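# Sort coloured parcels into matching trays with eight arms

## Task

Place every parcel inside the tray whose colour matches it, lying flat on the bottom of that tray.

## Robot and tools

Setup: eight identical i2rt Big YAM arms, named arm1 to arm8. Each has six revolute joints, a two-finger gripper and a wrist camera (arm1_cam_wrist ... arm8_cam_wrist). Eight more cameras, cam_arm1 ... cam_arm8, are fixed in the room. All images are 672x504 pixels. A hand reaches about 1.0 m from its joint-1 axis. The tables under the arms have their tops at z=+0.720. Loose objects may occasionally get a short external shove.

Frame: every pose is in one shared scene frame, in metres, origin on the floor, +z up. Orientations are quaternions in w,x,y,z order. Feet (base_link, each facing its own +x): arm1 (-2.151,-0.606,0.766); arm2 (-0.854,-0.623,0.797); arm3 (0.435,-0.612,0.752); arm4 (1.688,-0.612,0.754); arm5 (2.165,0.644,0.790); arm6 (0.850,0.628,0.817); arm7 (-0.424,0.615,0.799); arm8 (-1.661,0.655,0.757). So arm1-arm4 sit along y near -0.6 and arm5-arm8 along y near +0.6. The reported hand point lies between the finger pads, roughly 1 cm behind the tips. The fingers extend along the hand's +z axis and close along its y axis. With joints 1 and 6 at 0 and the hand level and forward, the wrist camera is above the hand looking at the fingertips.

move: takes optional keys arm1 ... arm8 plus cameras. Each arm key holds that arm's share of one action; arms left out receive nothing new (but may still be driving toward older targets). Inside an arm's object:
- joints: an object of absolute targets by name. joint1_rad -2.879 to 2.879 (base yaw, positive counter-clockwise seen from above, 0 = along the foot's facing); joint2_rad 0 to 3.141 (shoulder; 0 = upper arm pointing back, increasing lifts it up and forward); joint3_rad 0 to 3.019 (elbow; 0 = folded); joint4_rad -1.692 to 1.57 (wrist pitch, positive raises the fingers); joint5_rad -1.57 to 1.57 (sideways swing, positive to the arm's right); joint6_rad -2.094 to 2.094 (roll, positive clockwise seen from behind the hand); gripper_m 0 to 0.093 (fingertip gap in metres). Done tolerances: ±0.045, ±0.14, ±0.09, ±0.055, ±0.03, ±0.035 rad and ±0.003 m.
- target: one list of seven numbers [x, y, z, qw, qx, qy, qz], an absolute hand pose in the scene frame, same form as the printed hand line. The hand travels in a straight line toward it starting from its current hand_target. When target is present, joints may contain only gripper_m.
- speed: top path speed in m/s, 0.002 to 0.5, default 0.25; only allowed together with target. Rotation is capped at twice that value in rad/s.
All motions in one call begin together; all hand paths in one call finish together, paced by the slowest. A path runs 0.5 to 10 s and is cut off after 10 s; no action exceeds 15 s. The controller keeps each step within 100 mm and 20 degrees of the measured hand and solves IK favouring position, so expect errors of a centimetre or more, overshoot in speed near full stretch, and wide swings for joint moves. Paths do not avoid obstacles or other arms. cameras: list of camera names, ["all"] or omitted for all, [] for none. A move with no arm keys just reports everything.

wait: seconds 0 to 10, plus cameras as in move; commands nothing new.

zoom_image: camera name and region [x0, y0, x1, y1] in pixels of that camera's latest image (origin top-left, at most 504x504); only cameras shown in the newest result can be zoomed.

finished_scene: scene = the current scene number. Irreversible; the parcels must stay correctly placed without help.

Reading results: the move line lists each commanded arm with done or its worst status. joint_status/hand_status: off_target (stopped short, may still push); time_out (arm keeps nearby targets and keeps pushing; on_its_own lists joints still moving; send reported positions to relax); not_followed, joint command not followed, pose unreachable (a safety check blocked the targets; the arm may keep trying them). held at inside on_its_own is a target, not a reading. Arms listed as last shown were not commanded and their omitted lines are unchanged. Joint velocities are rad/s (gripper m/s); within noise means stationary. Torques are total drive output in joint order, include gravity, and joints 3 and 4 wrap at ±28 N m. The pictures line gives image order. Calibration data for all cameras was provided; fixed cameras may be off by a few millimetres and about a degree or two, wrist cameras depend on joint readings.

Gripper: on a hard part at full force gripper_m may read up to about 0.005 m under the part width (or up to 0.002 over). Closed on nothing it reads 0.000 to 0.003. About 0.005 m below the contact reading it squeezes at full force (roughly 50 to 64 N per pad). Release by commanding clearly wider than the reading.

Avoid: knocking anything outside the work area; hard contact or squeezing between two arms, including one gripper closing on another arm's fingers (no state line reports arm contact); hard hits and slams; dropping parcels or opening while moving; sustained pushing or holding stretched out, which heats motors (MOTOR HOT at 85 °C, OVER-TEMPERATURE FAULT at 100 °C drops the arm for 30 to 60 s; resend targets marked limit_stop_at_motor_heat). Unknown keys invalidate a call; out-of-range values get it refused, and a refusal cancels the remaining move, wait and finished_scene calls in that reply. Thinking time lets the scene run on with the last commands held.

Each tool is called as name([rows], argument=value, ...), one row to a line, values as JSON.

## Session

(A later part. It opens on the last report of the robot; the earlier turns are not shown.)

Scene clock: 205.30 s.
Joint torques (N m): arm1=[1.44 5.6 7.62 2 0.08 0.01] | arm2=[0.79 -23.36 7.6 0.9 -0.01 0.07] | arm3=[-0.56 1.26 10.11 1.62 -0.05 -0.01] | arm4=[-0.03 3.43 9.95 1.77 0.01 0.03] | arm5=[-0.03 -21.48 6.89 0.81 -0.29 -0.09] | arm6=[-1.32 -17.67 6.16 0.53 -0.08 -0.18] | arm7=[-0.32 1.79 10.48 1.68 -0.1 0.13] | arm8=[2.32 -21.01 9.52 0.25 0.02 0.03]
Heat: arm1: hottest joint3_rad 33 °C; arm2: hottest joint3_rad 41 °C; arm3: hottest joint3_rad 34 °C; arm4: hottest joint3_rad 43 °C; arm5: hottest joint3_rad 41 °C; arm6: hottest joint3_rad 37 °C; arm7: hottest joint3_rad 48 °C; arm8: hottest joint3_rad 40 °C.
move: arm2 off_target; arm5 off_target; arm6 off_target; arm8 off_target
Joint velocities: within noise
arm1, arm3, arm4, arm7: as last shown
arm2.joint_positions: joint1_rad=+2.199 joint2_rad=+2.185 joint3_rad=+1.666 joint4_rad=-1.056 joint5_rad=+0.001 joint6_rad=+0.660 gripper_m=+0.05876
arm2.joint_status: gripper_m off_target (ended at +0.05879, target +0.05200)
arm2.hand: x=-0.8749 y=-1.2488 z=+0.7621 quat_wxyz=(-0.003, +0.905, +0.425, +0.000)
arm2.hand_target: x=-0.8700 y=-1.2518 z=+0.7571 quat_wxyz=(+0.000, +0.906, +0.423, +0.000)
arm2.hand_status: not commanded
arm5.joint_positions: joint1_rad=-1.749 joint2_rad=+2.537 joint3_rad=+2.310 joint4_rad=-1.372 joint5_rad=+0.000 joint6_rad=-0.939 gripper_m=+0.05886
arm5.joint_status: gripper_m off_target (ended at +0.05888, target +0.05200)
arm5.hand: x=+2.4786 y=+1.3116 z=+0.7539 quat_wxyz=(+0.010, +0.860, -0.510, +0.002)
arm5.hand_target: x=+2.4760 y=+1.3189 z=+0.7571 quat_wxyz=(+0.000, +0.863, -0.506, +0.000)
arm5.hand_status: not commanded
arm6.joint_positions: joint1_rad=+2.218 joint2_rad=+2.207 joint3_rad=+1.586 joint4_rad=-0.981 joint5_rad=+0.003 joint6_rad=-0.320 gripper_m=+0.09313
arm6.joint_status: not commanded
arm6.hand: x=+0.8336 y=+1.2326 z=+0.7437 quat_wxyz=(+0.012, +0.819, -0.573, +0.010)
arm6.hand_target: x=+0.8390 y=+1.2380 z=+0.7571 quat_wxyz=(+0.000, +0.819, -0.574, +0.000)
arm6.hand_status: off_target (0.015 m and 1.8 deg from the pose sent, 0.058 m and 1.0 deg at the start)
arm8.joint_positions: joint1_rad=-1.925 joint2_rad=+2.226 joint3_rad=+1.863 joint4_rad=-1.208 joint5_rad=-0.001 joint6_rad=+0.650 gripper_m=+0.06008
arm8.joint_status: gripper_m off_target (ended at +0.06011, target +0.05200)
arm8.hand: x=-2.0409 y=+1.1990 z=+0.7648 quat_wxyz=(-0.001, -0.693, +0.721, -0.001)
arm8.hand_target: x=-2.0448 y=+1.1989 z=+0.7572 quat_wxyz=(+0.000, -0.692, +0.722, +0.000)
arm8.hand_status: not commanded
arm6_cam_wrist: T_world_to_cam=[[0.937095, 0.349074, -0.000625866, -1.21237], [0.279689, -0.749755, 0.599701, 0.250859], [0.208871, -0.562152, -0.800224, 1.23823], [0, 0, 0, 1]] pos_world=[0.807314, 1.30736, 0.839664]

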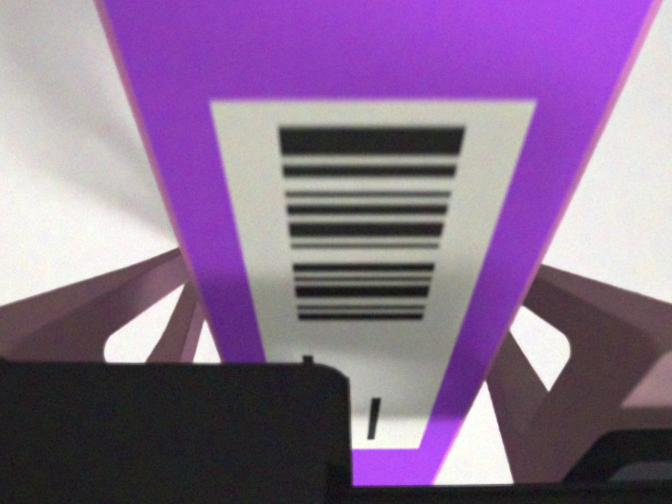

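move(arm6={"joints":{"gripper_m":0.052}}, arm2={"target":[-0.8749,-1.2488,0.88,0,0.9063,0.4226,0],"speed":0.2}, arm5={"target":[2.4786,1.3116,0.88,0,-0.8625,0.506,0],"speed":0.2}, arm8={"target":[-2.041,1.199,0.88,0,-0.6921,0.7218,0],"speed":0.2}, cameras=[])

move(arm6={"target":[0.835,1.232,0.88,0,-0.8192,0.5736,0],"speed":0.2}, arm2={"joints":{"joint2_rad":1.2,"joint3_rad":1.25,"joint4_rad":-1.62}}, arm5={"joints":{"joint2_rad":1.2,"joint3_rad":1.25,"joint4_rad":-1.62}}, arm8={"joints":{"joint2_rad":1.2,"joint3_rad":1.25,"joint4_rad":-1.62}}, cameras=[])

move(arm6={"joints":{"joint2_rad":1.2,"joint3_rad":1.25,"joint4_rad":-1.62}}, arm2={"joints":{"joint1_rad":-2.133,"joint6_rad":0.349}}, arm5={"joints":{"joint1_rad":1.581,"joint6_rad":0.098}}, arm8={"joints":{"joint1_rad":0.304,"joint6_rad":0.047}}, cameras=[])

move(arm6={"joints":{"joint1_rad":-1.157,"joint6_rad":0.145}}, arm2={"target":[-0.2,-0.385,0.88,0,0,1,0],"speed":0.3}, arm5={"target":[2.0,0.0,0.88,0,0.8192,0.5736,0],"speed":0.3}, arm8={"target":[-1.865,0.0,0.88,0,0.8192,0.5736,0],"speed":0.3}, cameras=["cam_arm1","cam_arm3","cam_arm4","cam_arm6"])

Scene clock: 232.53 s.
Joint torques (N m): arm1=[1.26 5.83 7.57 1.91 0.1 0.01] | arm2=[0.15 -22.71 10.99 0.12 -0.01 -0.01] | arm3=[-0.5 1.2 10.19 1.59 -0.05 0] | arm4=[-0.03 3.43 9.95 1.77 0.01 0.03] | arm5=[-0.62 -20.78 10.44 0.03 -0.24 -0.14] | arm6=[-1.32 -17.85 6.15 0.47 -0.08 -0.18] | arm7=[-0.38 1.49 10.45 1.57 -0.1 0.11] | arm8=[1.73 -21.25 14.19 -0.68 0.01 -0.02]
Heat: arm1: hottest joint3_rad 33 °C; arm2: hottest joint3_rad 40 °C; arm3: hottest joint3_rad 34 °C; arm4: hottest joint3_rad 43 °C; arm5: hottest joint3_rad 40 °C; arm6: hottest joint2_rad 37 °C; arm7: hottest joint3_rad 48 °C; arm8: hottest joint2_rad 40 °C.
move: arm2 off_target; arm5 off_target; arm6 off_target; arm8 off_target
Joint velocities: within noise
arm1, arm3, arm4, arm7: as last shown
arm2.joint_positions: joint1_rad=+2.199 joint2_rad=+2.046 joint3_rad=+1.736 joint4_rad=-1.281 joint5_rad=+0.001 joint6_rad=+0.660 gripper_m=+0.05877
arm2.joint_status: not commanded
arm2.hand: x=-0.8745 y=-1.2370 z=+0.8706 quat_wxyz=(-0.010, +0.905, +0.425, +0.004)
arm2.hand_target: x=-0.8749 y=-1.2483 z=+0.8800 quat_wxyz=(+0.000, +0.906, +0.423, +0.000)
arm2.hand_status: off_target (0.015 m and 1.3 deg from the pose sent, 0.118 m and 0.4 deg at the start)
arm5.joint_positions: joint1_rad=-1.749 joint2_rad=+2.447 joint3_rad=+2.424 joint4_rad=-1.593 joint5_rad=+0.000 joint6_rad=-0.939 gripper_m=+0.05886
arm5.joint_status: not commanded
arm5.hand: x=+2.4737 y=+1.3016 z=+0.8620 quat_wxyz=(+0.019, +0.860, -0.510, +0.002)
arm5.hand_target: x=+2.4782 y=+1.3107 z=+0.8800 quat_wxyz=(-0.001, +0.863, -0.506, +0.000)
arm5.hand_status: off_target (0.021 m and 2.3 deg from the pose sent, 0.126 m and 1.3 deg at the start)
arm6.joint_positions: joint1_rad=+2.218 joint2_rad=+2.207 joint3_rad=+1.586 joint4_rad=-0.980 joint5_rad=+0.003 joint6_rad=-0.321 gripper_m=+0.05960
arm6.joint_status: gripper_m off_target (ended at +0.05962, target +0.05200)
arm6.hand: x=+0.8337 y=+1.2325 z=+0.7436 quat_wxyz=(+0.012, +0.819, -0.573, +0.010)
arm6.hand_target: x=+0.8389 y=+1.2379 z=+0.7569 quat_wxyz=(+0.000, +0.819, -0.574, +0.000)
arm6.hand_status: not commanded
arm8.joint_positions: joint1_rad=-1.925 joint2_rad=+2.136 joint3_rad=+1.974 joint4_rad=-1.443 joint5_rad=-0.001 joint6_rad=+0.650 gripper_m=+0.06008
arm8.joint_status: not commanded
arm8.hand: x=-2.0335 y=+1.1885 z=+0.8633 quat_wxyz=(-0.004, -0.693, +0.721, -0.017)
arm8.hand_target: x=-2.0405 y=+1.1984 z=+0.8800 quat_wxyz=(+0.000, -0.692, +0.722, +0.000)
arm8.hand_status: off_target (0.021 m and 2.0 deg from the pose sent, 0.115 m and 0.2 deg at the start)

Scene clock: 234.57 s.
Joint torques (N m): arm1=[1.44 5.71 7.54 1.96 0.1 0.02] | arm2=[0.15 -8.53 8.44 0.34 -0.01 -0.01] | arm3=[-0.5 1.14 10.15 1.61 -0.04 0] | arm4=[-0.03 3.43 9.96 1.77 0.01 0.03] | arm5=[-1.32 -6.77 7.31 0.03 -0.18 -0.15] | arm6=[-0.73 -16.85 11.26 -0.25 -0.06 -0.11] | arm7=[-0.32 1.61 10.43 1.59 -0.09 0.12] | arm8=[1.96 -7.88 9.63 -0.38 0.01 -0.02]
Heat: arm1: hottest joint3_rad 33 °C; arm2: hottest joint3_rad 39 °C; arm3: hottest joint3_rad 34 °C; arm4: hottest joint3_rad 43 °C; arm5: hottest joint3_rad 40 °C; arm6: hottest joint2_rad 37 °C; arm7: hottest joint3_rad 48 °C; arm8: hottest joint2_rad 40 °C.
move: arm2 done; arm5 done; arm6 off_target; arm8 done
Joint velocities: within noise
arm1, arm3, arm4, arm7: as last shown
arm2.joint_positions: joint1_rad=+2.199 joint2_rad=+1.193 joint3_rad=+1.250 joint4_rad=-1.614 joint5_rad=+0.001 joint6_rad=+0.660 gripper_m=+0.05877
arm2.joint_status: all done
arm2.hand: x=-0.8653 y=-0.9530 z=+1.0805 quat_wxyz=(+0.005, +0.905, +0.425, -0.003)
arm2.hand_target: x=-0.8652 y=-0.9527 z=+1.0785 quat_wxyz=(+0.000, +0.906, +0.423, +0.000)
arm2.hand_status: not commanded
arm5.joint_positions: joint1_rad=-1.749 joint2_rad=+1.213 joint3_rad=+1.243 joint4_rad=-1.614 joint5_rad=+0.000 joint6_rad=-0.939 gripper_m=+0.05886
arm5.joint_status: all done
arm5.hand: x=+2.3048 y=+0.9421 z=+1.0675 quat_wxyz=(+0.003, +0.860, -0.510, +0.001)
arm5.hand_target: x=+2.3041 y=+0.9405 z=+1.0741 quat_wxyz=(-0.004, +0.862, -0.506, +0.000)
arm5.hand_status: not commanded
arm6.joint_positions: joint1_rad=+2.218 joint2_rad=+2.037 joint3_rad=+1.604 joint4_rad=-1.200 joint5_rad=+0.002 joint6_rad=-0.321 gripper_m=+0.05960
arm6.joint_status: not commanded
arm6.hand: x=+0.8343 y=+1.2120 z=+0.8497 quat_wxyz=(+0.025, +0.819, -0.573, +0.020)
arm6.hand_target: x=+0.8350 y=+1.2306 z=+0.8804 quat_wxyz=(+0.000, +0.819, -0.574, +0.000)
arm6.hand_status: off_target (0.036 m and 3.6 deg from the pose sent, 0.136 m and 1.8 deg at the start)
arm8.joint_positions: joint1_rad=-1.925 joint2_rad=+1.206 joint3_rad=+1.253 joint4_rad=-1.616 joint5_rad=-0.001 joint6_rad=+0.650 gripper_m=+0.06008
arm8.joint_status: all done
arm8.hand: x=-1.8512 y=+0.9279 z=+1.0379 quat_wxyz=(-0.001, -0.693, +0.721, +0.001)
arm8.hand_target: x=-1.8496 y=+0.9258 z=+1.0386 quat_wxyz=(+0.000, -0.692, +0.722, +0.000)
arm8.hand_status: not commanded

Scene clock: 237.40 s.
Joint torques (N m): arm1=[0.97 5.42 7.58 1.94 0.09 0.01] | arm2=[-0.26 -10.4 8.44 0.2 -0.03 -0.18] | arm3=[-0.62 1.14 10.17 1.61 -0.05 0] | arm4=[-0.03 3.43 9.96 1.76 0.01 0.03] | arm5=[-0.44 -6.83 7.28 0.03 -0.08 0.02] | arm6=[-0.85 -5.89 8.83 -0.08 -0.05 -0.11] | arm7=[-0.5 1.44 10.44 1.61 -0.1 0.13] | arm8=[2.2 -8.06 9.68 -0.32 0 -0.09]
Heat: arm1: hottest joint3_rad 33 °C; arm2: hottest joint3_rad 39 °C; arm3: hottest joint3_rad 34 °C; arm4: hottest joint3_rad 43 °C; arm5: hottest joint3_rad 40 °C; arm6: hottest joint2_rad 37 °C; arm7: hottest joint3_rad 48 °C; arm8: hottest joint2_rad 39 °C.
move: arm2 done; arm5 done; arm6 done; arm8 done
Joint velocities: within noise
arm1.joint_positions: joint1_rad=+0.458 joint2_rad=+0.456 joint3_rad=+1.438 joint4_rad=-1.139 joint5_rad=+0.063 joint6_rad=-0.074 gripper_m=+0.09396
arm1.joint_status: not commanded
arm1.hand: x=-1.9866 y=-0.6052 z=+1.4040 quat_wxyz=(-0.650, +0.024, -0.759, +0.041)
arm1.hand_target: x=-1.9921 y=-0.6053 z=+1.4119 quat_wxyz=(-0.658, +0.023, -0.752, +0.041)
arm1.hand_status: not commanded
arm2.joint_positions: joint1_rad=-2.127 joint2_rad=+1.211 joint3_rad=+1.250 joint4_rad=-1.611 joint5_rad=+0.001 joint6_rad=+0.361 gripper_m=+0.05878
arm2.joint_status: all done
arm2.hand: x=-0.5410 y=-0.5082 z=+1.0752 quat_wxyz=(+0.001, -0.003, -1.000, +0.000)
arm2.hand_target: x=-0.5440 y=-0.5112 z=+1.0788 quat_wxyz=(+0.000, -0.001, -1.000, -0.001)
arm2.hand_status: not commanded
arm3.joint_positions: joint1_rad=+0.288 joint2_rad=+0.566 joint3_rad=+1.355 joint4_rad=-1.309 joint5_rad=+0.227 joint6_rad=-0.408 gripper_m=+0.09396
arm3.joint_status: not commanded
arm3.hand: x=+0.2384 y=-0.5089 z=+1.2929 quat_wxyz=(-0.272, +0.862, -0.018, -0.428)
arm3.hand_target: x=+0.2407 y=-0.5098 z=+1.3061 quat_wxyz=(-0.276, +0.854, -0.020, -0.440)
arm3.hand_status: not commanded
arm4.joint_positions: joint1_rad=-0.202 joint2_rad=+0.526 joint3_rad=+1.372 joint4_rad=-1.530 joint5_rad=+0.176 joint6_rad=+0.279 gripper_m=+0.09396
arm4.joint_status: not commanded
arm4.hand: x=+1.8391 y=-0.5129 z=+1.2624 quat_wxyz=(-0.405, +0.175, -0.887, -0.138)
arm4.hand_target: x=+1.8372 y=-0.5146 z=+1.2716 quat_wxyz=(-0.414, +0.173, -0.882, -0.143)
arm4.hand_status: not commanded
arm5.joint_positions: joint1_rad=+1.575 joint2_rad=+1.215 joint3_rad=+1.243 joint4_rad=-1.614 joint5_rad=-0.001 joint6_rad=+0.088 gripper_m=+0.05873
arm5.joint_status: all done
arm5.hand: x=+2.0793 y=+0.3218 z=+1.0623 quat_wxyz=(-0.006, +0.818, +0.575, +0.009)
arm5.hand_target: x=+2.0816 y=+0.3232 z=+1.0694 quat_wxyz=(-0.001, +0.819, +0.574, +0.003)
arm5.hand_status: not commanded
arm6.joint_positions: joint1_rad=+2.218 joint2_rad=+1.206 joint3_rad=+1.244 joint4_rad=-1.613 joint5_rad=+0.002 joint6_rad=-0.321 gripper_m=+0.05960
arm6.joint_status: all done
arm6.hand: x=+0.8416 y=+0.9589 z=+1.0945 quat_wxyz=(+0.001, +0.819, -0.573, +0.002)
arm6.hand_target: x=+0.8422 y=+0.9578 z=+1.0984 quat_wxyz=(+0.000, +0.819, -0.574, +0.000)
arm6.hand_status: not commanded
arm7.joint_positions: joint1_rad=-0.316 joint2_rad=+0.535 joint3_rad=+1.368 joint4_rad=-1.177 joint5_rad=-0.073 joint6_rad=-0.126 gripper_m=+0.09396
arm7.joint_status: not commanded
arm7.hand: x=-0.2873 y=+0.4416 z=+1.3804 quat_wxyz=(-0.508, -0.311, -0.757, +0.270)
arm7.hand_target: x=-0.2897 y=+0.4449 z=+1.3917 quat_wxyz=(-0.517, -0.307, -0.750, +0.275)
arm7.hand_status: not commanded
arm8.joint_positions: joint1_rad=+0.299 joint2_rad=+1.206 joint3_rad=+1.253 joint4_rad=-1.616 joint5_rad=-0.002 joint6_rad=+0.054 gripper_m=+0.06011
arm8.joint_status: all done
arm8.hand: x=-1.7618 y=+0.3389 z=+1.0385 quat_wxyz=(-0.002, -0.823, -0.569, +0.001)
arm8.hand_target: x=-1.7596 y=+0.3410 z=+1.0392 quat_wxyz=(-0.001, -0.819, -0.574, +0.001)
arm8.hand_status: not commanded

Scene clock: 239.97 s.
Joint torques (N m): arm1=[1.08 5.77 7.57 1.98 0.12 0] | arm2=[-0.09 -25.23 11.97 0.09 0.04 -0.17] | arm3=[-0.5 1.2 10.17 1.62 -0.05 0] | arm4=[-0.03 3.43 9.96 1.76 0.01 0.03] | arm5=[-0.32 -18.2 9.92 -0.13 -0.03 0.04] | arm6=[-1.38 -6.3 8.83 -0.09 0.01 -0.02] | arm7=[-0.44 1.61 10.44 1.59 -0.08 0.12] | arm8=[2.32 -21.19 14.78 -0.59 -0.01 -0.09]
Heat: arm1: hottest joint3_rad 33 °C; arm2: hottest joint3_rad 39 °C; arm3: hottest joint3_rad 34 °C; arm4: hottest joint3_rad 43 °C; arm5: hottest joint3_rad 40 °C; arm6: hottest joint3_rad 37 °C; arm7: hottest joint3_rad 48 °C; arm8: hottest joint2_rad 39 °C.
move: arm2 off_target; arm5 off_target; arm6 done; arm8 off_target
Joint velocities: within noise
arm1, arm3, arm4, arm7: as last shown
arm2.joint_positions: joint1_rad=-2.127 joint2_rad=+2.250 joint3_rad=+2.088 joint4_rad=-1.431 joint5_rad=+0.001 joint6_rad=+0.361 gripper_m=+0.05879
arm2.joint_status: not commanded
arm2.hand: x=-0.2122 y=-0.3865 z=+0.8722 quat_wxyz=(+0.010, -0.003, -1.000, +0.004)
arm2.hand_target: x=-0.2006 y=-0.3852 z=+0.8800 quat_wxyz=(+0.000, +0.000, -1.000, +0.000)
arm2.hand_status: off_target (0.015 m and 1.3 deg from the pose sent, 0.412 m and 0.4 deg at the start)
arm5.joint_positions: joint1_rad=+1.575 joint2_rad=+2.153 joint3_rad=+1.915 joint4_rad=-1.367 joint5_rad=+0.000 joint6_rad=+0.091 gripper_m=+0.05873
arm5.joint_status: not commanded
arm5.hand: x=+1.9992 y=+0.0156 z=+0.8596 quat_wxyz=(-0.012, +0.818, +0.574, +0.017)
arm5.hand_target: x=+2.0004 y=+0.0009 z=+0.8802 quat_wxyz=(+0.000, +0.819, +0.574, +0.000)
arm5.hand_status: off_target (0.026 m and 2.4 deg from the pose sent, 0.378 m and 1.3 deg at the start)
arm6.joint_positions: joint1_rad=-1.148 joint2_rad=+1.211 joint3_rad=+1.244 joint4_rad=-1.613 joint5_rad=+0.002 joint6_rad=+0.137 gripper_m=+0.05962
arm6.joint_status: all done
arm6.hand: x=+0.7854 y=+0.3033 z=+1.0930 quat_wxyz=(+0.004, -0.814, -0.580, -0.003)
arm6.hand_target: x=+0.7832 y=+0.3057 z=+1.0984 quat_wxyz=(+0.000, -0.819, -0.574, +0.000)
arm6.hand_status: not commanded
arm8.joint_positions: joint1_rad=+0.300 joint2_rad=+2.200 joint3_rad=+2.102 joint4_rad=-1.498 joint5_rad=-0.002 joint6_rad=+0.054 gripper_m=+0.06011
arm8.joint_status: not commanded
arm8.hand: x=-1.8641 y=+0.0132 z=+0.8715 quat_wxyz=(+0.007, -0.822, -0.569, -0.010)
arm8.hand_target: x=-1.8647 y=+0.0007 z=+0.8801 quat_wxyz=(+0.000, -0.819, -0.574, +0.001)
arm8.hand_status: off_target (0.016 m and 1.5 deg from the pose sent, 0.388 m and 0.7 deg at the start)

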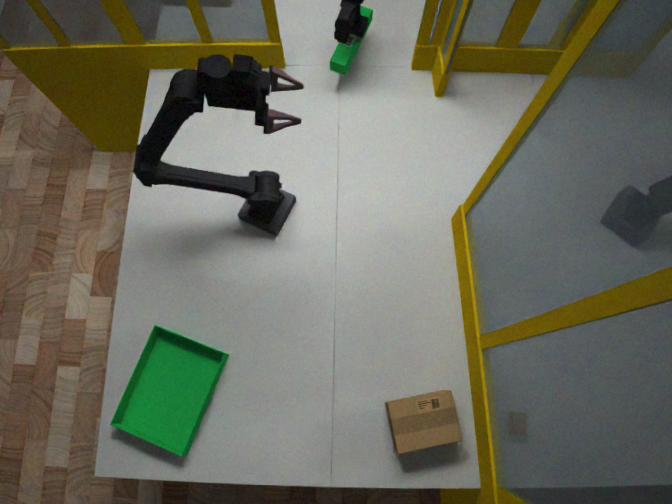

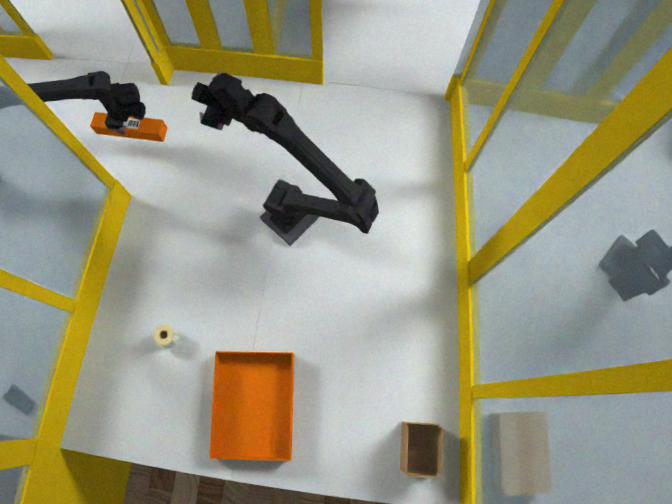

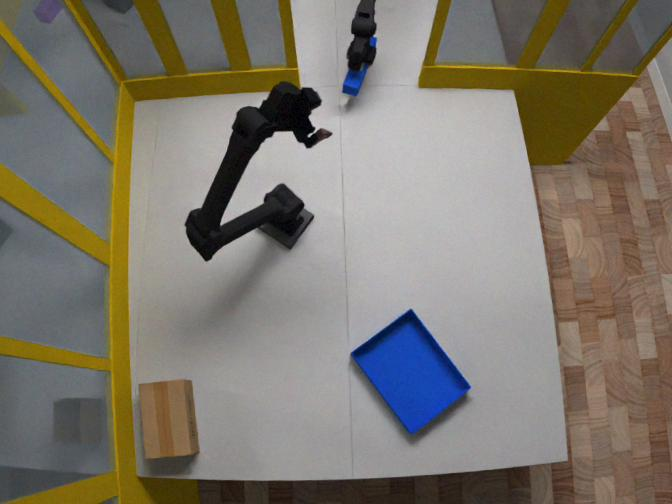

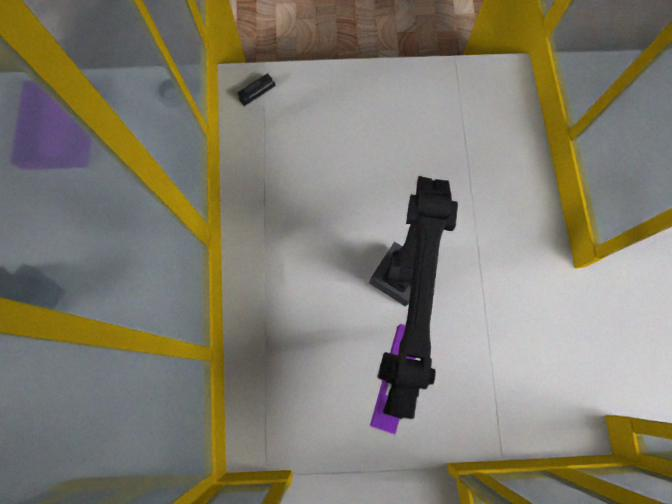

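move(arm6={"target":[0.72,0.0,0.88,0,0.8192,0.5736,0],"speed":0.3}, arm2={"target":[-0.195,-0.385,0.775,0,0,1,0],"speed":0.15}, arm5={"target":[2.0,-0.008,0.785,0,0.8192,0.5736,0],"speed":0.15}, arm8={"target":[-1.865,-0.008,0.780,0,0.8192,0.5736,0],"speed":0.15}, cameras=[])

move(arm6={"target":[0.72,-0.008,0.79,0,0.8192,0.5736,0],"speed":0.15}, arm2={"target":[-0.195,-0.385,0.757,0,0,1,0],"speed":0.06}, arm5={"target":[2.0,-0.008,0.762,0,0.8192,0.5736,0],"speed":0.06}, arm8={"target":[-1.865,-0.008,0.760,0,0.8192,0.5736,0],"speed":0.06}, cameras=[])

Scene clock: 255.23 s.
Joint torques (N m): arm1=[0.97 5.71 7.56 1.94 0.12 0.02] | arm2=[-0.32 -25.88 8.13 0.94 0.03 -0.19] | arm3=[-0.56 1.26 10.17 1.65 -0.04 0] | arm4=[-0.03 3.43 9.95 1.77 0.01 0.03] | arm5=[-0.15 -18.61 6.72 0.7 -0.01 0.05] | arm6=[-1.32 -15.21 12.12 -0.27 -0.01 -0.02] | arm7=[-0.15 1.44 10.5 1.57 -0.09 0.11] | arm8=[2.55 -21.83 9.57 0.28 -0.01 -0.07]
Heat: arm1: hottest joint3_rad 33 °C; arm2: hottest joint3_rad 42 °C; arm3: hottest joint3_rad 34 °C; arm4: hottest joint3_rad 43 °C; arm5: hottest joint3_rad 40 °C; arm6: hottest joint3_rad 37 °C; arm7: hottest joint3_rad 48 °C; arm8: hottest joint3_rad 41 °C.
move: arm2 off_target; arm5 done; arm6 off_target; arm8 off_target
Joint velocities: within noise
arm1, arm3, arm4, arm7: as last shown
arm2.joint_positions: joint1_rad=-2.127 joint2_rad=+2.349 joint3_rad=+2.031 joint4_rad=-1.251 joint5_rad=+0.001 joint6_rad=+0.361 gripper_m=+0.05878
arm2.joint_status: not commanded
arm2.hand: x=-0.1981 y=-0.3812 z=+0.7849 quat_wxyz=(-0.001, -0.003, -1.000, +0.000)
arm2.hand_target: x=-0.1953 y=-0.3850 z=+0.7750 quat_wxyz=(+0.000, +0.000, -1.000, +0.000)
arm2.hand_status: off_target (0.011 m and 0.4 deg from the pose sent, 0.099 m and 1.3 deg at the start)
arm5.joint_positions: joint1_rad=+1.577 joint2_rad=+2.256 joint3_rad=+1.886 joint4_rad=-1.213 joint5_rad=+0.000 joint6_rad=+0.093 gripper_m=+0.05873
arm5.joint_status: not commanded
arm5.hand: x=+1.9963 y=-0.0011 z=+0.7823 quat_wxyz=(-0.006, +0.819, +0.574, +0.008)
arm5.hand_target: x=+2.0000 y=-0.0079 z=+0.7850 quat_wxyz=(+0.000, +0.819, +0.574, +0.000)
arm5.hand_status: done (0.008 m and 1.2 deg from the pose sent, 0.078 m and 2.4 deg at the start)
arm6.joint_positions: joint1_rad=-1.148 joint2_rad=+2.104 joint3_rad=+1.763 joint4_rad=-1.265 joint5_rad=+0.002 joint6_rad=+0.137 gripper_m=+0.05962
arm6.joint_status: not commanded
arm6.hand: x=+0.7286 y=+0.0163 z=+0.8660 quat_wxyz=(+0.013, -0.814, -0.580, -0.012)
arm6.hand_target: x=+0.7202 y=+0.0010 z=+0.8802 quat_wxyz=(+0.000, -0.819, -0.574, +0.000)
arm6.hand_status: off_target (0.023 m and 2.2 deg from the pose sent, 0.376 m and 1.1 deg at the start)
arm8.joint_positions: joint1_rad=+0.303 joint2_rad=+2.283 joint3_rad=+2.039 joint4_rad=-1.320 joint5_rad=-0.002 joint6_rad=+0.054 gripper_m=+0.06011
arm8.joint_status: not commanded
arm8.hand: x=-1.8681 y=-0.0059 z=+0.7924 quat_wxyz=(-0.003, -0.821, -0.570, +0.002)
arm8.hand_target: x=-1.8649 y=-0.0078 z=+0.7801 quat_wxyz=(+0.000, -0.819, -0.574, +0.000)
arm8.hand_status: off_target (0.013 m and 0.6 deg from the pose sent, 0.094 m and 1.5 deg at the start)

Scene clock: 256.60 s.
Joint torques (N m): arm1=[1.26 5.48 7.61 1.95 0.09 -0.01] | arm2=[-0.26 -25.76 7.94 0.94 0.03 -0.19] | arm3=[-0.56 1.14 10.22 1.61 -0.05 0] | arm4=[-0.03 3.43 9.95 1.77 0.01 0.03] | arm5=[0.32 -19.55 6.57 0.85 -0.06 0.06] | arm6=[-1.08 -16.67 8.1 0.53 -0.02 0] | arm7=[-0.44 1.61 10.41 1.59 -0.09 0.12] | arm8=[2.26 -21.66 9.39 0.31 -0.02 -0.07]
Heat: arm1: hottest joint3_rad 33 °C; arm2: hottest joint3_rad 42 °C; arm3: hottest joint3_rad 34 °C; arm4: hottest joint3_rad 43 °C; arm5: hottest joint3_rad 40 °C; arm6: hottest joint3_rad 37 °C; arm7: hottest joint3_rad 48 °C; arm8: hottest joint3_rad 41 °C.
move: arm2 off_target; arm5 done; arm6 done; arm8 off_target
Joint velocities: within noise
arm1, arm3, arm4, arm7: as last shown
arm2.joint_positions: joint1_rad=-2.127 joint2_rad=+2.366 joint3_rad=+2.020 joint4_rad=-1.219 joint5_rad=+0.001 joint6_rad=+0.361 gripper_m=+0.05878
arm2.joint_status: not commanded
arm2.hand: x=-0.1969 y=-0.3807 z=+0.7690 quat_wxyz=(-0.003, -0.003, -1.000, -0.001)
arm2.hand_target: x=-0.1952 y=-0.3850 z=+0.7571 quat_wxyz=(+0.000, +0.000, -1.000, +0.000)
arm2.hand_status: off_target (0.013 m and 0.5 deg from the pose sent, 0.028 m and 0.4 deg at the start)
arm5.joint_positions: joint1_rad=+1.577 joint2_rad=+2.281 joint3_rad=+1.869 joint4_rad=-1.170 joint5_rad=+0.000 joint6_rad=+0.093 gripper_m=+0.05873
arm5.joint_status: not commanded
arm5.hand: x=+1.9962 y=-0.0016 z=+0.7605 quat_wxyz=(-0.005, +0.819, +0.574, +0.008)
arm5.hand_target: x=+2.0000 y=-0.0080 z=+0.7621 quat_wxyz=(+0.000, +0.819, +0.574, +0.000)
arm5.hand_status: done (0.008 m and 1.0 deg from the pose sent, 0.022 m and 1.1 deg at the start)
arm6.joint_positions: joint1_rad=-1.148 joint2_rad=+2.225 joint3_rad=+1.759 joint4_rad=-1.122 joint5_rad=+0.001 joint6_rad=+0.138 gripper_m=+0.05962
arm6.joint_status: not commanded
arm6.hand: x=+0.7250 y=-0.0024 z=+0.7895 quat_wxyz=(+0.006, -0.815, -0.580, -0.006)
arm6.hand_target: x=+0.7201 y=-0.0079 z=+0.7900 quat_wxyz=(+0.000, -0.819, -0.574, +0.000)
arm6.hand_status: done (0.008 m and 1.3 deg from the pose sent, 0.080 m and 2.2 deg at the start)
arm8.joint_positions: joint1_rad=+0.303 joint2_rad=+2.299 joint3_rad=+2.018 joint4_rad=-1.281 joint5_rad=-0.002 joint6_rad=+0.054 gripper_m=+0.06011
arm8.joint_status: not commanded
arm8.hand: x=-1.8684 y=-0.0069 z=+0.7743 quat_wxyz=(-0.004, -0.821, -0.570, +0.003)
arm8.hand_target: x=-1.8649 y=-0.0076 z=+0.7601 quat_wxyz=(+0.000, -0.819, -0.574, +0.000)
arm8.hand_status: off_target (0.015 m and 0.8 deg from the pose sent, 0.033 m and 0.6 deg at the start)

move(arm6={"target":[0.72,-0.008,0.757,0,0.8192,0.5736,0],"speed":0.1}, arm2={"target":[-0.195,-0.385,0.746,0,0,1,0],"speed":0.05}, arm5={"target":[2.0,-0.008,0.754,0,0.8192,0.5736,0],"speed":0.05}, arm8={"target":[-1.865,-0.008,0.746,0,0.8192,0.5736,0],"speed":0.05}, cameras=[])

move(arm6={"target":[0.72,-0.008,0.745,0,0.8192,0.5736,0],"speed":0.05}, arm2={"joints":{"gripper_m":0.09}}, arm5={"joints":{"gripper_m":0.09}}, arm8={"joints":{"gripper_m":0.09}}, cameras=[])

move(arm6={"joints":{"gripper_m":0.09}}, arm2={"target":[-0.197,-0.381,0.88,0,0,1,0],"speed":0.2}, arm5={"target":[1.996,-0.001,0.88,0,0.8192,0.5736,0],"speed":0.2}, arm8={"target":[-1.868,-0.007,0.88,0,0.8192,0.5736,0],"speed":0.2}, cameras=[])

move(arm6={"target":[0.725,-0.003,0.88,0,0.8192,0.5736,0],"speed":0.2}, arm2={"joints":{"joint2_rad":0.9,"joint3_rad":1.1,"joint4_rad":-1.62}}, arm5={"joints":{"joint2_rad":0.9,"joint3_rad":1.1,"joint4_rad":-1.62}}, arm8={"joints":{"joint2_rad":0.9,"joint3_rad":1.1,"joint4_rad":-1.62}}, cameras=["cam_arm1","cam_arm3","cam_arm4"])

zoom_image(camera="cam_arm1", region=[290, 0, 400, 110])

zoom_image(camera="cam_arm4", region=[310, 20, 420, 130])

zoom_image(camera="cam_arm3", region=[80, 80, 190, 190])

Scene clock: 286.30 s.
Joint torques (N m): arm1=[1.03 5.54 7.58 1.94 0.09 -0.02] | arm2=[-0.26 -25.05 7.62 1.09 0.02 -0.19] | arm3=[-0.56 1.2 10.19 1.61 -0.05 0] | arm4=[-0.03 3.43 9.95 1.77 0.01 0.03] | arm5=[-0.03 -19.37 6.2 0.77 -0.01 0.04] | arm6=[-1.08 -16.21 7.61 0.55 -0.01 0] | arm7=[-0.56 1.55 10.47 1.62 -0.1 0.13] | arm8=[2.2 -21.13 9.07 0.43 -0.01 -0.07]
Heat: arm1: hottest joint3_rad 33 °C; arm2: hottest joint2_rad 41 °C; arm3: hottest joint3_rad 34 °C; arm4: hottest joint3_rad 43 °C; arm5: hottest joint3_rad 38 °C; arm6: hottest joint2_rad 37 °C; arm7: hottest joint3_rad 48 °C; arm8: hottest joint2_rad 45 °C.
move: arm2 off_target; arm5 done; arm6 done; arm8 off_target
Joint velocities: within noise
arm1, arm3, arm4, arm7: as last shown
arm2.joint_positions: joint1_rad=-2.127 joint2_rad=+2.369 joint3_rad=+2.016 joint4_rad=-1.203 joint5_rad=+0.001 joint6_rad=+0.361 gripper_m=+0.05878
arm2.joint_status: not commanded
arm2.hand: x=-0.1952 y=-0.3801 z=+0.7652 quat_wxyz=(-0.007, -0.003, -1.000, -0.002)
arm2.hand_target: x=-0.1956 y=-0.3851 z=+0.7462 quat_wxyz=(+0.000, +0.000, -1.000, +0.000)
arm2.hand_status: off_target (0.020 m and 0.9 deg from the pose sent, 0.023 m and 0.5 deg at the start)
arm5.joint_positions: joint1_rad=+1.577 joint2_rad=+2.287 joint3_rad=+1.865 joint4_rad=-1.156 joint5_rad=+0.000 joint6_rad=+0.093 gripper_m=+0.05873
arm5.joint_status: not commanded
arm5.hand: x=+1.9959 y=-0.0025 z=+0.7552 quat_wxyz=(-0.004, +0.819, +0.574, +0.006)
arm5.hand_target: x=+2.0000 y=-0.0078 z=+0.7540 quat_wxyz=(+0.000, +0.819, +0.574, +0.000)
arm5.hand_status: done (0.007 m and 0.8 deg from the pose sent, 0.010 m and 1.0 deg at the start)
arm6.joint_positions: joint1_rad=-1.148 joint2_rad=+2.265 joint3_rad=+1.745 joint4_rad=-1.062 joint5_rad=+0.001 joint6_rad=+0.138 gripper_m=+0.05962
arm6.joint_status: not commanded
arm6.hand: x=+0.7247 y=-0.0041 z=+0.7592 quat_wxyz=(+0.005, -0.815, -0.580, -0.004)
arm6.hand_target: x=+0.7201 y=-0.0079 z=+0.7571 quat_wxyz=(+0.000, -0.819, -0.574, +0.000)
arm6.hand_status: done (0.006 m and 1.1 deg from the pose sent, 0.033 m and 1.3 deg at the start)
arm8.joint_positions: joint1_rad=+0.303 joint2_rad=+2.306 joint3_rad=+2.007 joint4_rad=-1.258 joint5_rad=-0.002 joint6_rad=+0.054 gripper_m=+0.06011
arm8.joint_status: not commanded
arm8.hand: x=-1.8687 y=-0.0078 z=+0.7657 quat_wxyz=(-0.005, -0.821, -0.570, +0.005)
arm8.hand_target: x=-1.8649 y=-0.0075 z=+0.7464 quat_wxyz=(+0.000, -0.819, -0.574, +0.000)
arm8.hand_status: off_target (0.020 m and 1.0 deg from the pose sent, 0.029 m and 0.8 deg at the start)

Scene clock: 287.33 s.
Joint torques (N m): arm1=[1.55 5.25 7.6 2.03 0.11 0.03] | arm2=[-0.26 -25.23 7.62 0.96 0.02 -0.19] | arm3=[-0.62 1.26 10.15 1.59 -0.05 0] | arm4=[0.03 3.43 9.96 1.76 0.01 0.03] | arm5=[-0.5 -18.37 6.42 0.7 -0.04 0.04] | arm6=[-1.08 -16.03 7.23 0.58 -0.01 0] | arm7=[-0.32 1.61 10.43 1.58 -0.08 0.12] | arm8=[2.37 -21.54 9.06 0.35 -0.01 -0.05]
Heat: arm1: hottest joint3_rad 33 °C; arm2: hottest joint2_rad 41 °C; arm3: hottest joint3_rad 34 °C; arm4: hottest joint3_rad 43 °C; arm5: hottest joint3_rad 38 °C; arm6: hottest joint2_rad 37 °C; arm7: hottest joint3_rad 48 °C; arm8: hottest joint2_rad 44 °C.
move: arm2 done; arm5 done; arm6 done; arm8 done
Joint velocities: within noise
arm1, arm3, arm4, arm7: as last shown
arm2.joint_positions: joint1_rad=-2.127 joint2_rad=+2.371 joint3_rad=+2.016 joint4_rad=-1.199 joint5_rad=+0.001 joint6_rad=+0.360 gripper_m=+0.08992
arm2.joint_status: all done
arm2.hand: x=-0.1947 y=-0.3799 z=+0.7639 quat_wxyz=(-0.007, -0.003, -1.000, -0.003)
arm2.hand_target: x=-0.1956 y=-0.3851 z=+0.7462 quat_wxyz=(+0.000, +0.000, -1.000, +0.000)
arm2.hand_status: not commanded
arm5.joint_positions: joint1_rad=+1.577 joint2_rad=+2.287 joint3_rad=+1.865 joint4_rad=-1.156 joint5_rad=+0.000 joint6_rad=+0.093 gripper_m=+0.08988
arm5.joint_status: all done
arm5.hand: x=+1.9959 y=-0.0025 z=+0.7552 quat_wxyz=(-0.004, +0.819, +0.574, +0.006)
arm5.hand_target: x=+2.0000 y=-0.0078 z=+0.7540 quat_wxyz=(+0.000, +0.819, +0.574, +0.000)
arm5.hand_status: not commanded
arm6.joint_positions: joint1_rad=-1.148 joint2_rad=+2.276 joint3_rad=+1.745 joint4_rad=-1.041 joint5_rad=+0.001 joint6_rad=+0.138 gripper_m=+0.05962
arm6.joint_status: not commanded
arm6.hand: x=+0.7240 y=-0.0072 z=+0.7522 quat_wxyz=(+0.001, -0.815, -0.580, +0.000)
arm6.hand_target: x=+0.7201 y=-0.0080 z=+0.7451 quat_wxyz=(+0.000, -0.819, -0.574, +0.000)
arm6.hand_status: done (0.008 m and 0.9 deg from the pose sent, 0.015 m and 1.1 deg at the start)
arm8.joint_positions: joint1_rad=+0.303 joint2_rad=+2.307 joint3_rad=+2.007 joint4_rad=-1.254 joint5_rad=-0.002 joint6_rad=+0.054 gripper_m=+0.08993
arm8.joint_status: all done
arm8.hand: x=-1.8690 y=-0.0086 z=+0.7649 quat_wxyz=(-0.006, -0.821, -0.570, +0.007)
arm8.hand_target: x=-1.8649 y=-0.0075 z=+0.7462 quat_wxyz=(+0.000, -0.819, -0.574, +0.000)
arm8.hand_status: not commanded

Scene clock: 288.90 s.
Joint torques (N m): arm1=[1.38 5.54 7.6 1.98 0.1 0] | arm2=[0.26 -25.23 11.4 0.14 0.03 -0.12] | arm3=[-0.67 1.26 10.19 1.61 -0.04 0] | arm4=[-0.03 3.43 9.95 1.77 0.01 0.03] | arm5=[-0.79 -18.43 9.52 -0.14 -0.03 -0.04] | arm6=[-1.03 -16.03 7.25 0.57 0 0] | arm7=[-0.32 1.49 10.45 1.59 -0.1 0.11] | arm8=[1.79 -21.83 14.41 -0.59 -0.01 -0.11]
Heat: arm1: hottest joint3_rad 33 °C; arm2: hottest joint2_rad 41 °C; arm3: hottest joint3_rad 34 °C; arm4: hottest joint3_rad 44 °C; arm5: hottest joint3_rad 39 °C; arm6: hottest joint2_rad 37 °C; arm7: hottest joint3_rad 48 °C; arm8: hottest joint2_rad 44 °C.
move: arm2 done; arm5 off_target; arm6 done; arm8 off_target
Joint velocities: within noise
arm1, arm3, arm4, arm7: as last shown
arm2.joint_positions: joint1_rad=-2.127 joint2_rad=+2.264 joint3_rad=+2.124 joint4_rad=-1.443 joint5_rad=+0.001 joint6_rad=+0.360 gripper_m=+0.08992
arm2.joint_status: not commanded
arm2.hand: x=-0.2056 y=-0.3841 z=+0.8765 quat_wxyz=(+0.006, -0.003, -1.000, +0.002)
arm2.hand_target: x=-0.1974 y=-0.3811 z=+0.8800 quat_wxyz=(+0.000, +0.000, -1.000, +0.000)
arm2.hand_status: done (0.010 m and 0.8 deg from the pose sent, 0.116 m and 1.0 deg at the start)
arm5.joint_positions: joint1_rad=+1.577 joint2_rad=+2.157 joint3_rad=+1.934 joint4_rad=-1.373 joint5_rad=+0.000 joint6_rad=+0.093 gripper_m=+0.08988
arm5.joint_status: not commanded
arm5.hand: x=+1.9991 y=+0.0107 z=+0.8637 quat_wxyz=(-0.010, +0.819, +0.574, +0.013)
arm5.hand_target: x=+1.9961 y=-0.0004 z=+0.8801 quat_wxyz=(+0.000, +0.819, +0.574, +0.000)
arm5.hand_status: off_target (0.020 m and 1.8 deg from the pose sent, 0.125 m and 0.8 deg at the start)
arm6.joint_positions: joint1_rad=-1.148 joint2_rad=+2.276 joint3_rad=+1.745 joint4_rad=-1.041 joint5_rad=+0.001 joint6_rad=+0.139 gripper_m=+0.08989
arm6.joint_status: all done
arm6.hand: x=+0.7240 y=-0.0072 z=+0.7522 quat_wxyz=(+0.001, -0.815, -0.580, +0.000)
arm6.hand_target: x=+0.7201 y=-0.0080 z=+0.7451 quat_wxyz=(+0.000, -0.819, -0.574, +0.000)
arm6.hand_status: not commanded
arm8.joint_positions: joint1_rad=+0.303 joint2_rad=+2.235 joint3_rad=+2.156 joint4_rad=-1.519 joint5_rad=-0.002 joint6_rad=+0.054 gripper_m=+0.08993
arm8.joint_status: not commanded
arm8.hand: x=-1.8651 y=+0.0038 z=+0.8687 quat_wxyz=(+0.008, -0.821, -0.570, -0.011)
arm8.hand_target: x=-1.8678 y=-0.0064 z=+0.8801 quat_wxyz=(+0.000, -0.819, -0.574, +0.000)
arm8.hand_status: off_target (0.016 m and 1.6 deg from the pose sent, 0.115 m and 1.2 deg at the start)

Scene clock: 290.83 s.
Joint torques (N m): arm1=[0.97 5.66 7.57 1.88 0.09 0.03] | arm2=[0.21 -4.25 8.31 0.68 0.03 -0.13] | arm3=[-0.67 1.26 10.18 1.63 -0.04 0] | arm4=[-0.03 3.43 9.96 1.77 0.01 0.03] | arm5=[-1.2 -1.73 7.17 0.36 -0.02 -0.06] | arm6=[-0.62 -17.73 11.41 -0.24 -0.01 0] | arm7=[-0.38 1.61 10.41 1.57 -0.09 0.12] | arm8=[1.96 -3.37 9.35 -0.06 -0.02 -0.1]
Heat: arm1: hottest joint3_rad 33 °C; arm2: hottest joint2_rad 40 °C; arm3: hottest joint3_rad 34 °C; arm4: hottest joint3_rad 44 °C; arm5: hottest joint3_rad 39 °C; arm6: hottest joint2_rad 37 °C; arm7: hottest joint3_rad 48 °C; arm8: hottest joint2_rad 44 °C.
move: arm2 done; arm5 done; arm6 off_target; arm8 done
Joint velocities: within noise
arm1, arm3, arm4, arm7: as last shown
arm2.joint_positions: joint1_rad=-2.127 joint2_rad=+0.901 joint3_rad=+1.103 joint4_rad=-1.616 joint5_rad=+0.001 joint6_rad=+0.360 gripper_m=+0.08992
arm2.joint_status: all done
arm2.hand: x=-0.6170 y=-0.5364 z=+1.1006 quat_wxyz=(-0.073, -0.003, -0.997, -0.027)
arm2.hand_target: x=-0.6185 y=-0.5369 z=+1.0995 quat_wxyz=(-0.071, +0.000, -0.997, -0.026)
arm2.hand_status: not commanded
arm5.joint_positions: joint1_rad=+1.577 joint2_rad=+0.902 joint3_rad=+1.096 joint4_rad=-1.613 joint5_rad=+0.000 joint6_rad=+0.093 gripper_m=+0.08988
arm5.joint_status: all done
arm5.hand: x=+2.0996 y=+0.3982 z=+1.0890 quat_wxyz=(+0.048, +0.817, +0.572, -0.054)
arm5.hand_target: x=+2.0997 y=+0.3997 z=+1.0908 quat_wxyz=(+0.047, +0.817, +0.572, -0.055)
arm5.hand_status: not commanded
arm6.joint_positions: joint1_rad=-1.148 joint2_rad=+2.135 joint3_rad=+1.779 joint4_rad=-1.270 joint5_rad=+0.001 joint6_rad=+0.145 gripper_m=+0.08989
arm6.joint_status: not commanded
arm6.hand: x=+0.7283 y=+0.0140 z=+0.8529 quat_wxyz=(+0.019, -0.816, -0.577, -0.019)
arm6.hand_target: x=+0.7253 y=-0.0018 z=+0.8803 quat_wxyz=(+0.000, -0.819, -0.574, +0.000)
arm6.hand_status: off_target (0.032 m and 3.2 deg from the pose sent, 0.128 m and 0.9 deg at the start)
arm8.joint_positions: joint1_rad=+0.303 joint2_rad=+0.906 joint3_rad=+1.107 joint4_rad=-1.616 joint5_rad=-0.002 joint6_rad=+0.054 gripper_m=+0.08993
arm8.joint_status: all done
arm8.hand: x=-1.7371 y=+0.4131 z=+1.0613 quat_wxyz=(-0.049, -0.819, -0.569, +0.061)
arm8.hand_target: x=-1.7362 y=+0.4162 z=+1.0598 quat_wxyz=(-0.046, -0.817, -0.572, +0.060)
arm8.hand_status: not commanded

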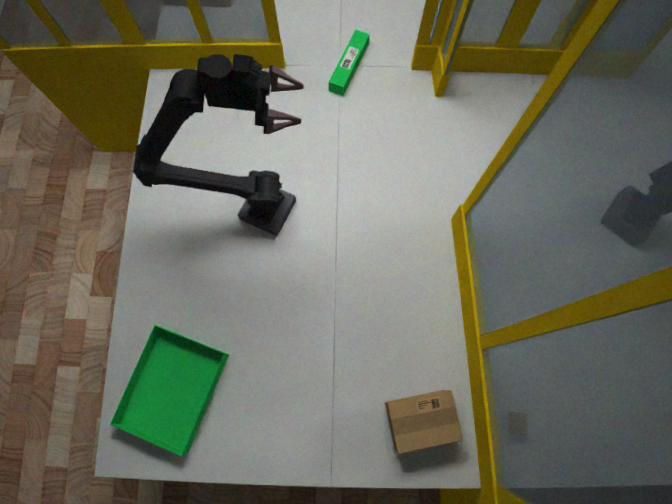

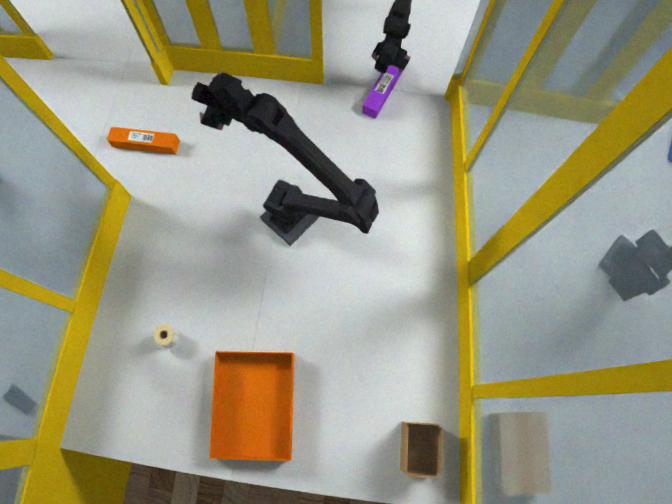

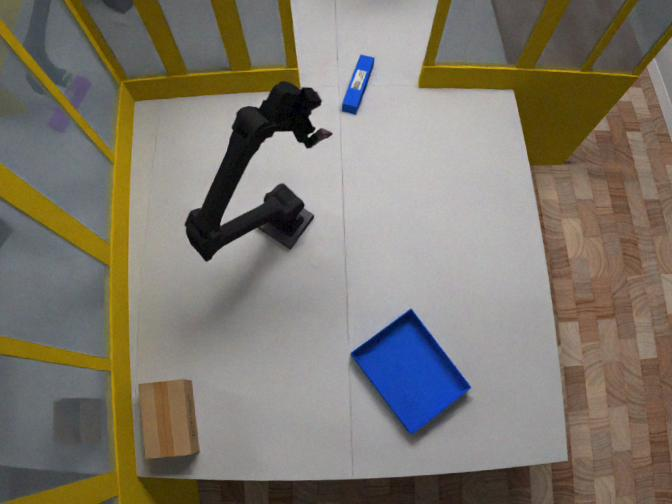

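Scaled by 4.582.

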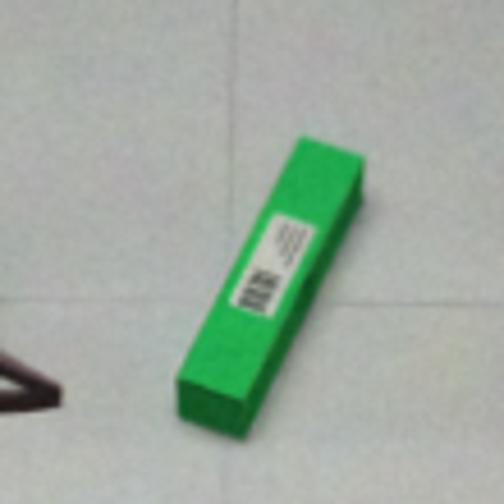

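Scaled by 4.582.

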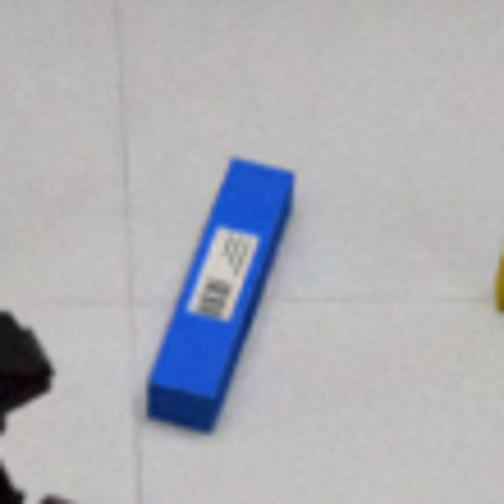

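Scaled by 4.582.

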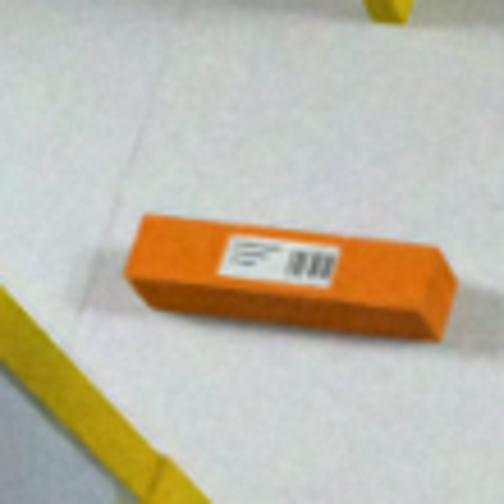

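move(arm6={"joints":{"joint2_rad":0.9,"joint3_rad":1.1,"joint4_rad":-1.62}}, arm1={"joints":{"joint1_rad":1.539,"joint2_rad":1.2,"joint3_rad":1.25,"joint4_rad":-1.62,"joint5_rad":0,"joint6_rad":-0.087,"gripper_m":0.093}}, arm3={"joints":{"joint1_rad":0.248,"joint2_rad":1.2,"joint3_rad":1.25,"joint4_rad":-1.62,"joint5_rad":0,"joint6_rad":-0.363,"gripper_m":0.093}}, arm4={"joints":{"joint1_rad":0.145,"joint2_rad":1.2,"joint3_rad":1.25,"joint4_rad":-1.62,"joint5_rad":0,"joint6_rad":-0.13,"gripper_m":0.093}}, cameras=[])

move(arm1={"target":[-1.853,0.005,0.84,0,-0.5664,0.8241,0],"speed":0.3}, arm3={"target":[-0.208,-0.368,0.84,0,1,0,0],"speed":0.3}, arm4={"target":[1.992,-0.02,0.84,0,-0.5771,0.8166,0],"speed":0.3}, cameras=["arm1_cam_wrist","arm3_cam_wrist","arm4_cam_wrist"])

Scene clock: 333.07 s.
Joint torques (N m): arm1=[2.32 -6.42 8.87 -0.12 0.04 -0.05] | arm2=[0.26 -4.25 8.31 0.66 0.03 -0.13] | arm3=[-2.02 -9.99 10.29 -0.28 -0.31 0.14] | arm4=[1.2 -5.95 10.47 -0.21 -0.15 -0.03] | arm5=[-0.91 -1.96 7.23 0.27 -0.03 -0.03] | arm6=[-0.56 -2.43 8.77 0.23 -0.01 0] | arm7=[-0.32 1.67 10.45 1.59 -0.08 0.12] | arm8=[2.14 -3.31 9.43 -0.02 -0.04 -0.09]
Heat: arm1: hottest joint3_rad 34 °C; arm2: hottest joint3_rad 38 °C; arm3: hottest joint3_rad 34 °C; arm4: hottest joint3_rad 44 °C; arm5: hottest joint3_rad 39 °C; arm6: hottest joint3_rad 40 °C; arm7: hottest joint3_rad 48 °C; arm8: hottest joint3_rad 36 °C.
move: arm1 done; arm3 done; arm4 done; arm6 done
Joint velocities: within noise
arm1.joint_positions: joint1_rad=+1.528 joint2_rad=+1.194 joint3_rad=+1.249 joint4_rad=-1.609 joint5_rad=+0.001 joint6_rad=-0.080 gripper_m=+0.09314
arm1.joint_status: all done
arm1.hand: x=-2.0025 y=-0.3077 z=+1.0462 quat_wxyz=(-0.006, +0.558, -0.830, +0.002)
arm1.hand_target: x=-2.0068 y=-0.3076 z=+1.0446 quat_wxyz=(+0.001, +0.566, -0.825, +0.005)
arm1.hand_status: not commanded
arm2, arm5, arm8: as last shown
arm3.joint_positions: joint1_rad=+0.264 joint2_rad=+1.207 joint3_rad=+1.237 joint4_rad=-1.608 joint5_rad=+0.004 joint6_rad=-0.379 gripper_m=+0.09306
arm3.joint_status: all done
arm3.hand: x=+0.1233 y=-0.5000 z=+1.0248 quat_wxyz=(-0.003, +1.000, +0.016, +0.007)
arm3.hand_target: x=+0.1257 y=-0.4962 z=+1.0319 quat_wxyz=(-0.003, +1.000, +0.000, +0.002)
arm3.hand_status: not commanded
arm4.joint_positions: joint1_rad=+0.132 joint2_rad=+1.192 joint3_rad=+1.248 joint4_rad=-1.609 joint5_rad=+0.002 joint6_rad=-0.122 gripper_m=+0.09312
arm4.joint_status: all done
arm4.hand: x=+1.8463 y=-0.3169 z=+1.0319 quat_wxyz=(+0.000, +0.567, -0.824, -0.003)
arm4.hand_target: x=+1.8417 y=-0.3156 z=+1.0304 quat_wxyz=(+0.007, +0.576, -0.818, +0.000)
arm4.hand_status: not commanded
arm6.joint_positions: joint1_rad=-1.148 joint2_rad=+0.907 joint3_rad=+1.097 joint4_rad=-1.614 joint5_rad=+0.001 joint6_rad=+0.145 gripper_m=+0.08989
arm6.joint_status: all done
arm6.hand: x=+0.8007 y=+0.3802 z=+1.1166 quat_wxyz=(-0.050, -0.814, -0.576, +0.053)
arm6.hand_target: x=+0.8013 y=+0.3822 z=+1.1194 quat_wxyz=(-0.052, -0.817, -0.572, +0.054)
arm6.hand_status: not commanded
arm7.joint_positions: joint1_rad=-0.316 joint2_rad=+0.535 joint3_rad=+1.368 joint4_rad=-1.177 joint5_rad=-0.073 joint6_rad=-0.126 gripper_m=+0.09396
arm7.joint_status: not commanded
arm7.hand: x=-0.2873 y=+0.4416 z=+1.3804 quat_wxyz=(-0.508, -0.311, -0.757, +0.270)
arm7.hand_target: x=-0.2897 y=+0.4449 z=+1.3917 quat_wxyz=(-0.517, -0.307, -0.750, +0.275)
arm7.hand_status: not commanded

Scene clock: 335.50 s.
Joint torques (N m): arm1=[1.73 -19.25 12.22 -0.27 -0.04 -0.06] | arm2=[0.21 -4.25 8.31 0.66 0.03 -0.13] | arm3=[-2.02 -23.82 13.96 -0.4 -0.3 0.11] | arm4=[1.44 -16.67 14.31 -0.35 0.01 -0.03] | arm5=[-1.26 -2.2 7.25 0.24 -0.02 -0.09] | arm6=[-0.56 -2.49 8.76 0.21 -0.01 0] | arm7=[-0.26 1.73 10.44 1.59 -0.09 0.12] | arm8=[1.96 -3.37 9.4 -0.09 -0.03 -0.1]
Heat: arm1: hottest joint3_rad 34 °C; arm2: hottest joint3_rad 37 °C; arm3: hottest joint3_rad 35 °C; arm4: hottest joint3_rad 44 °C; arm5: hottest joint3_rad 39 °C; arm6: hottest joint3_rad 40 °C; arm7: hottest joint3_rad 48 °C; arm8: hottest joint3_rad 36 °C.
move: arm1 off_target; arm3 off_target; arm4 off_target
Joint velocities: within noise
arm1.joint_positions: joint1_rad=+1.528 joint2_rad=+2.184 joint3_rad=+1.973 joint4_rad=-1.366 joint5_rad=-0.005 joint6_rad=-0.082 gripper_m=+0.09314
arm1.joint_status: not commanded
arm1.hand: x=-1.8515 y=-0.0094 z=+0.8363 quat_wxyz=(+0.005, +0.559, -0.829, +0.005)
arm1.hand_target: x=-1.8534 y=+0.0045 z=+0.8399 quat_wxyz=(+0.000, +0.566, -0.824, +0.000)
arm1.hand_status: off_target (0.015 m and 1.3 deg from the pose sent, 0.403 m and 1.4 deg at the start)
arm2, arm5, arm6, arm7, arm8: as last shown
arm3.joint_positions: joint1_rad=+0.261 joint2_rad=+2.219 joint3_rad=+2.035 joint4_rad=-1.418 joint5_rad=-0.003 joint6_rad=-0.379 gripper_m=+0.09306
arm3.joint_status: not commanded
arm3.hand: x=-0.1971 y=-0.3822 z=+0.8251 quat_wxyz=(+0.004, +1.000, +0.015, +0.017)
arm3.hand_target: x=-0.2069 y=-0.3683 z=+0.8402 quat_wxyz=(+0.000, +1.000, +0.000, -0.001)
arm3.hand_status: off_target (0.023 m and 2.6 deg from the pose sent, 0.402 m and 2.0 deg at the start)
arm4.joint_positions: joint1_rad=+0.133 joint2_rad=+2.114 joint3_rad=+1.905 joint4_rad=-1.359 joint5_rad=+0.004 joint6_rad=-0.123 gripper_m=+0.09312
arm4.joint_status: not commanded
arm4.hand: x=+1.9934 y=-0.0363 z=+0.8388 quat_wxyz=(+0.006, +0.568, -0.823, +0.002)
arm4.hand_target: x=+1.9916 y=-0.0206 z=+0.8400 quat_wxyz=(-0.001, +0.577, -0.817, +0.000)
arm4.hand_status: off_target (0.016 m and 1.5 deg from the pose sent, 0.382 m and 1.5 deg at the start)
arm1_cam_wrist: T_world_to_cam=[[0.92062, -0.39045, -0.00270081, 1.70416], [-0.315003, -0.74678, 0.585741, -1.07537], [-0.23072, -0.538394, -0.810494, 0.37217], [0, 0, 0, 1]] pos_world=[-1.82176, 0.062702, 0.936131]
arm3_cam_wrist: T_world_to_cam=[[-0.024611, 0.999697, 0.000933248, 0.375376], [0.793098, 0.0189565, 0.608799, -0.33291], [0.608597, 0.0157233, -0.793324, 0.904576], [0, 0, 0, 1]] pos_world=[-0.277254, -0.383174, 0.919947]
arm4_cam_wrist: T_world_to_cam=[[0.939571, -0.342258, 0.00811167, -1.89483], [-0.280829, -0.756953, 0.590049, 0.0421054], [-0.195809, -0.556671, -0.807327, 1.17211], [0, 0, 0, 1]] pos_world=[2.02166, 0.0358334, 0.936803]

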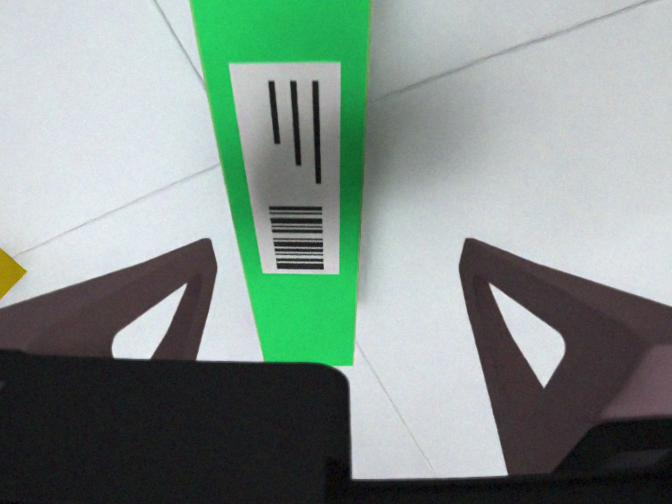

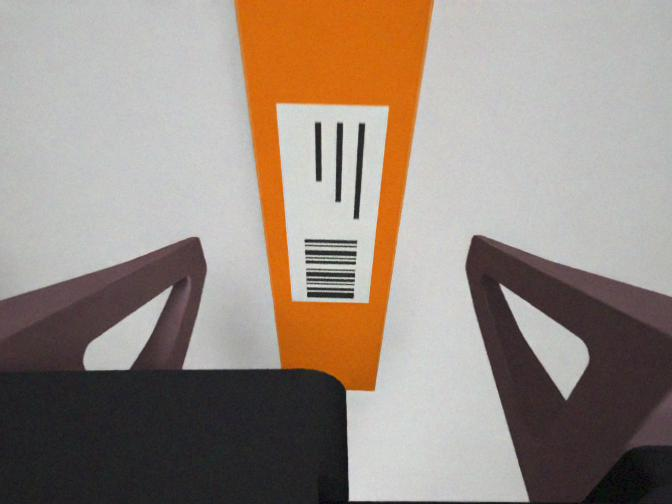

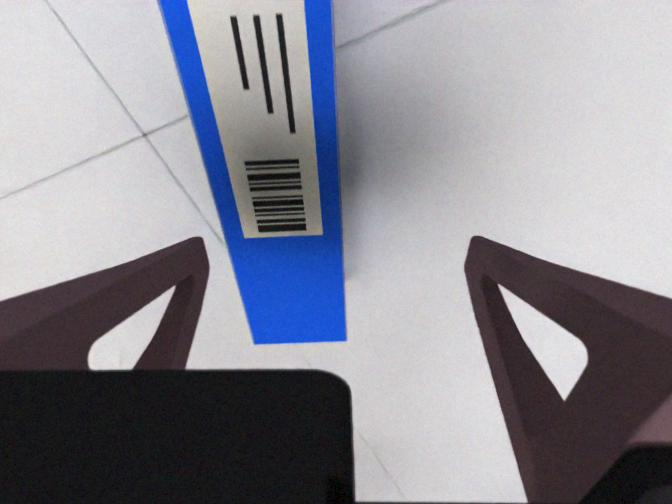

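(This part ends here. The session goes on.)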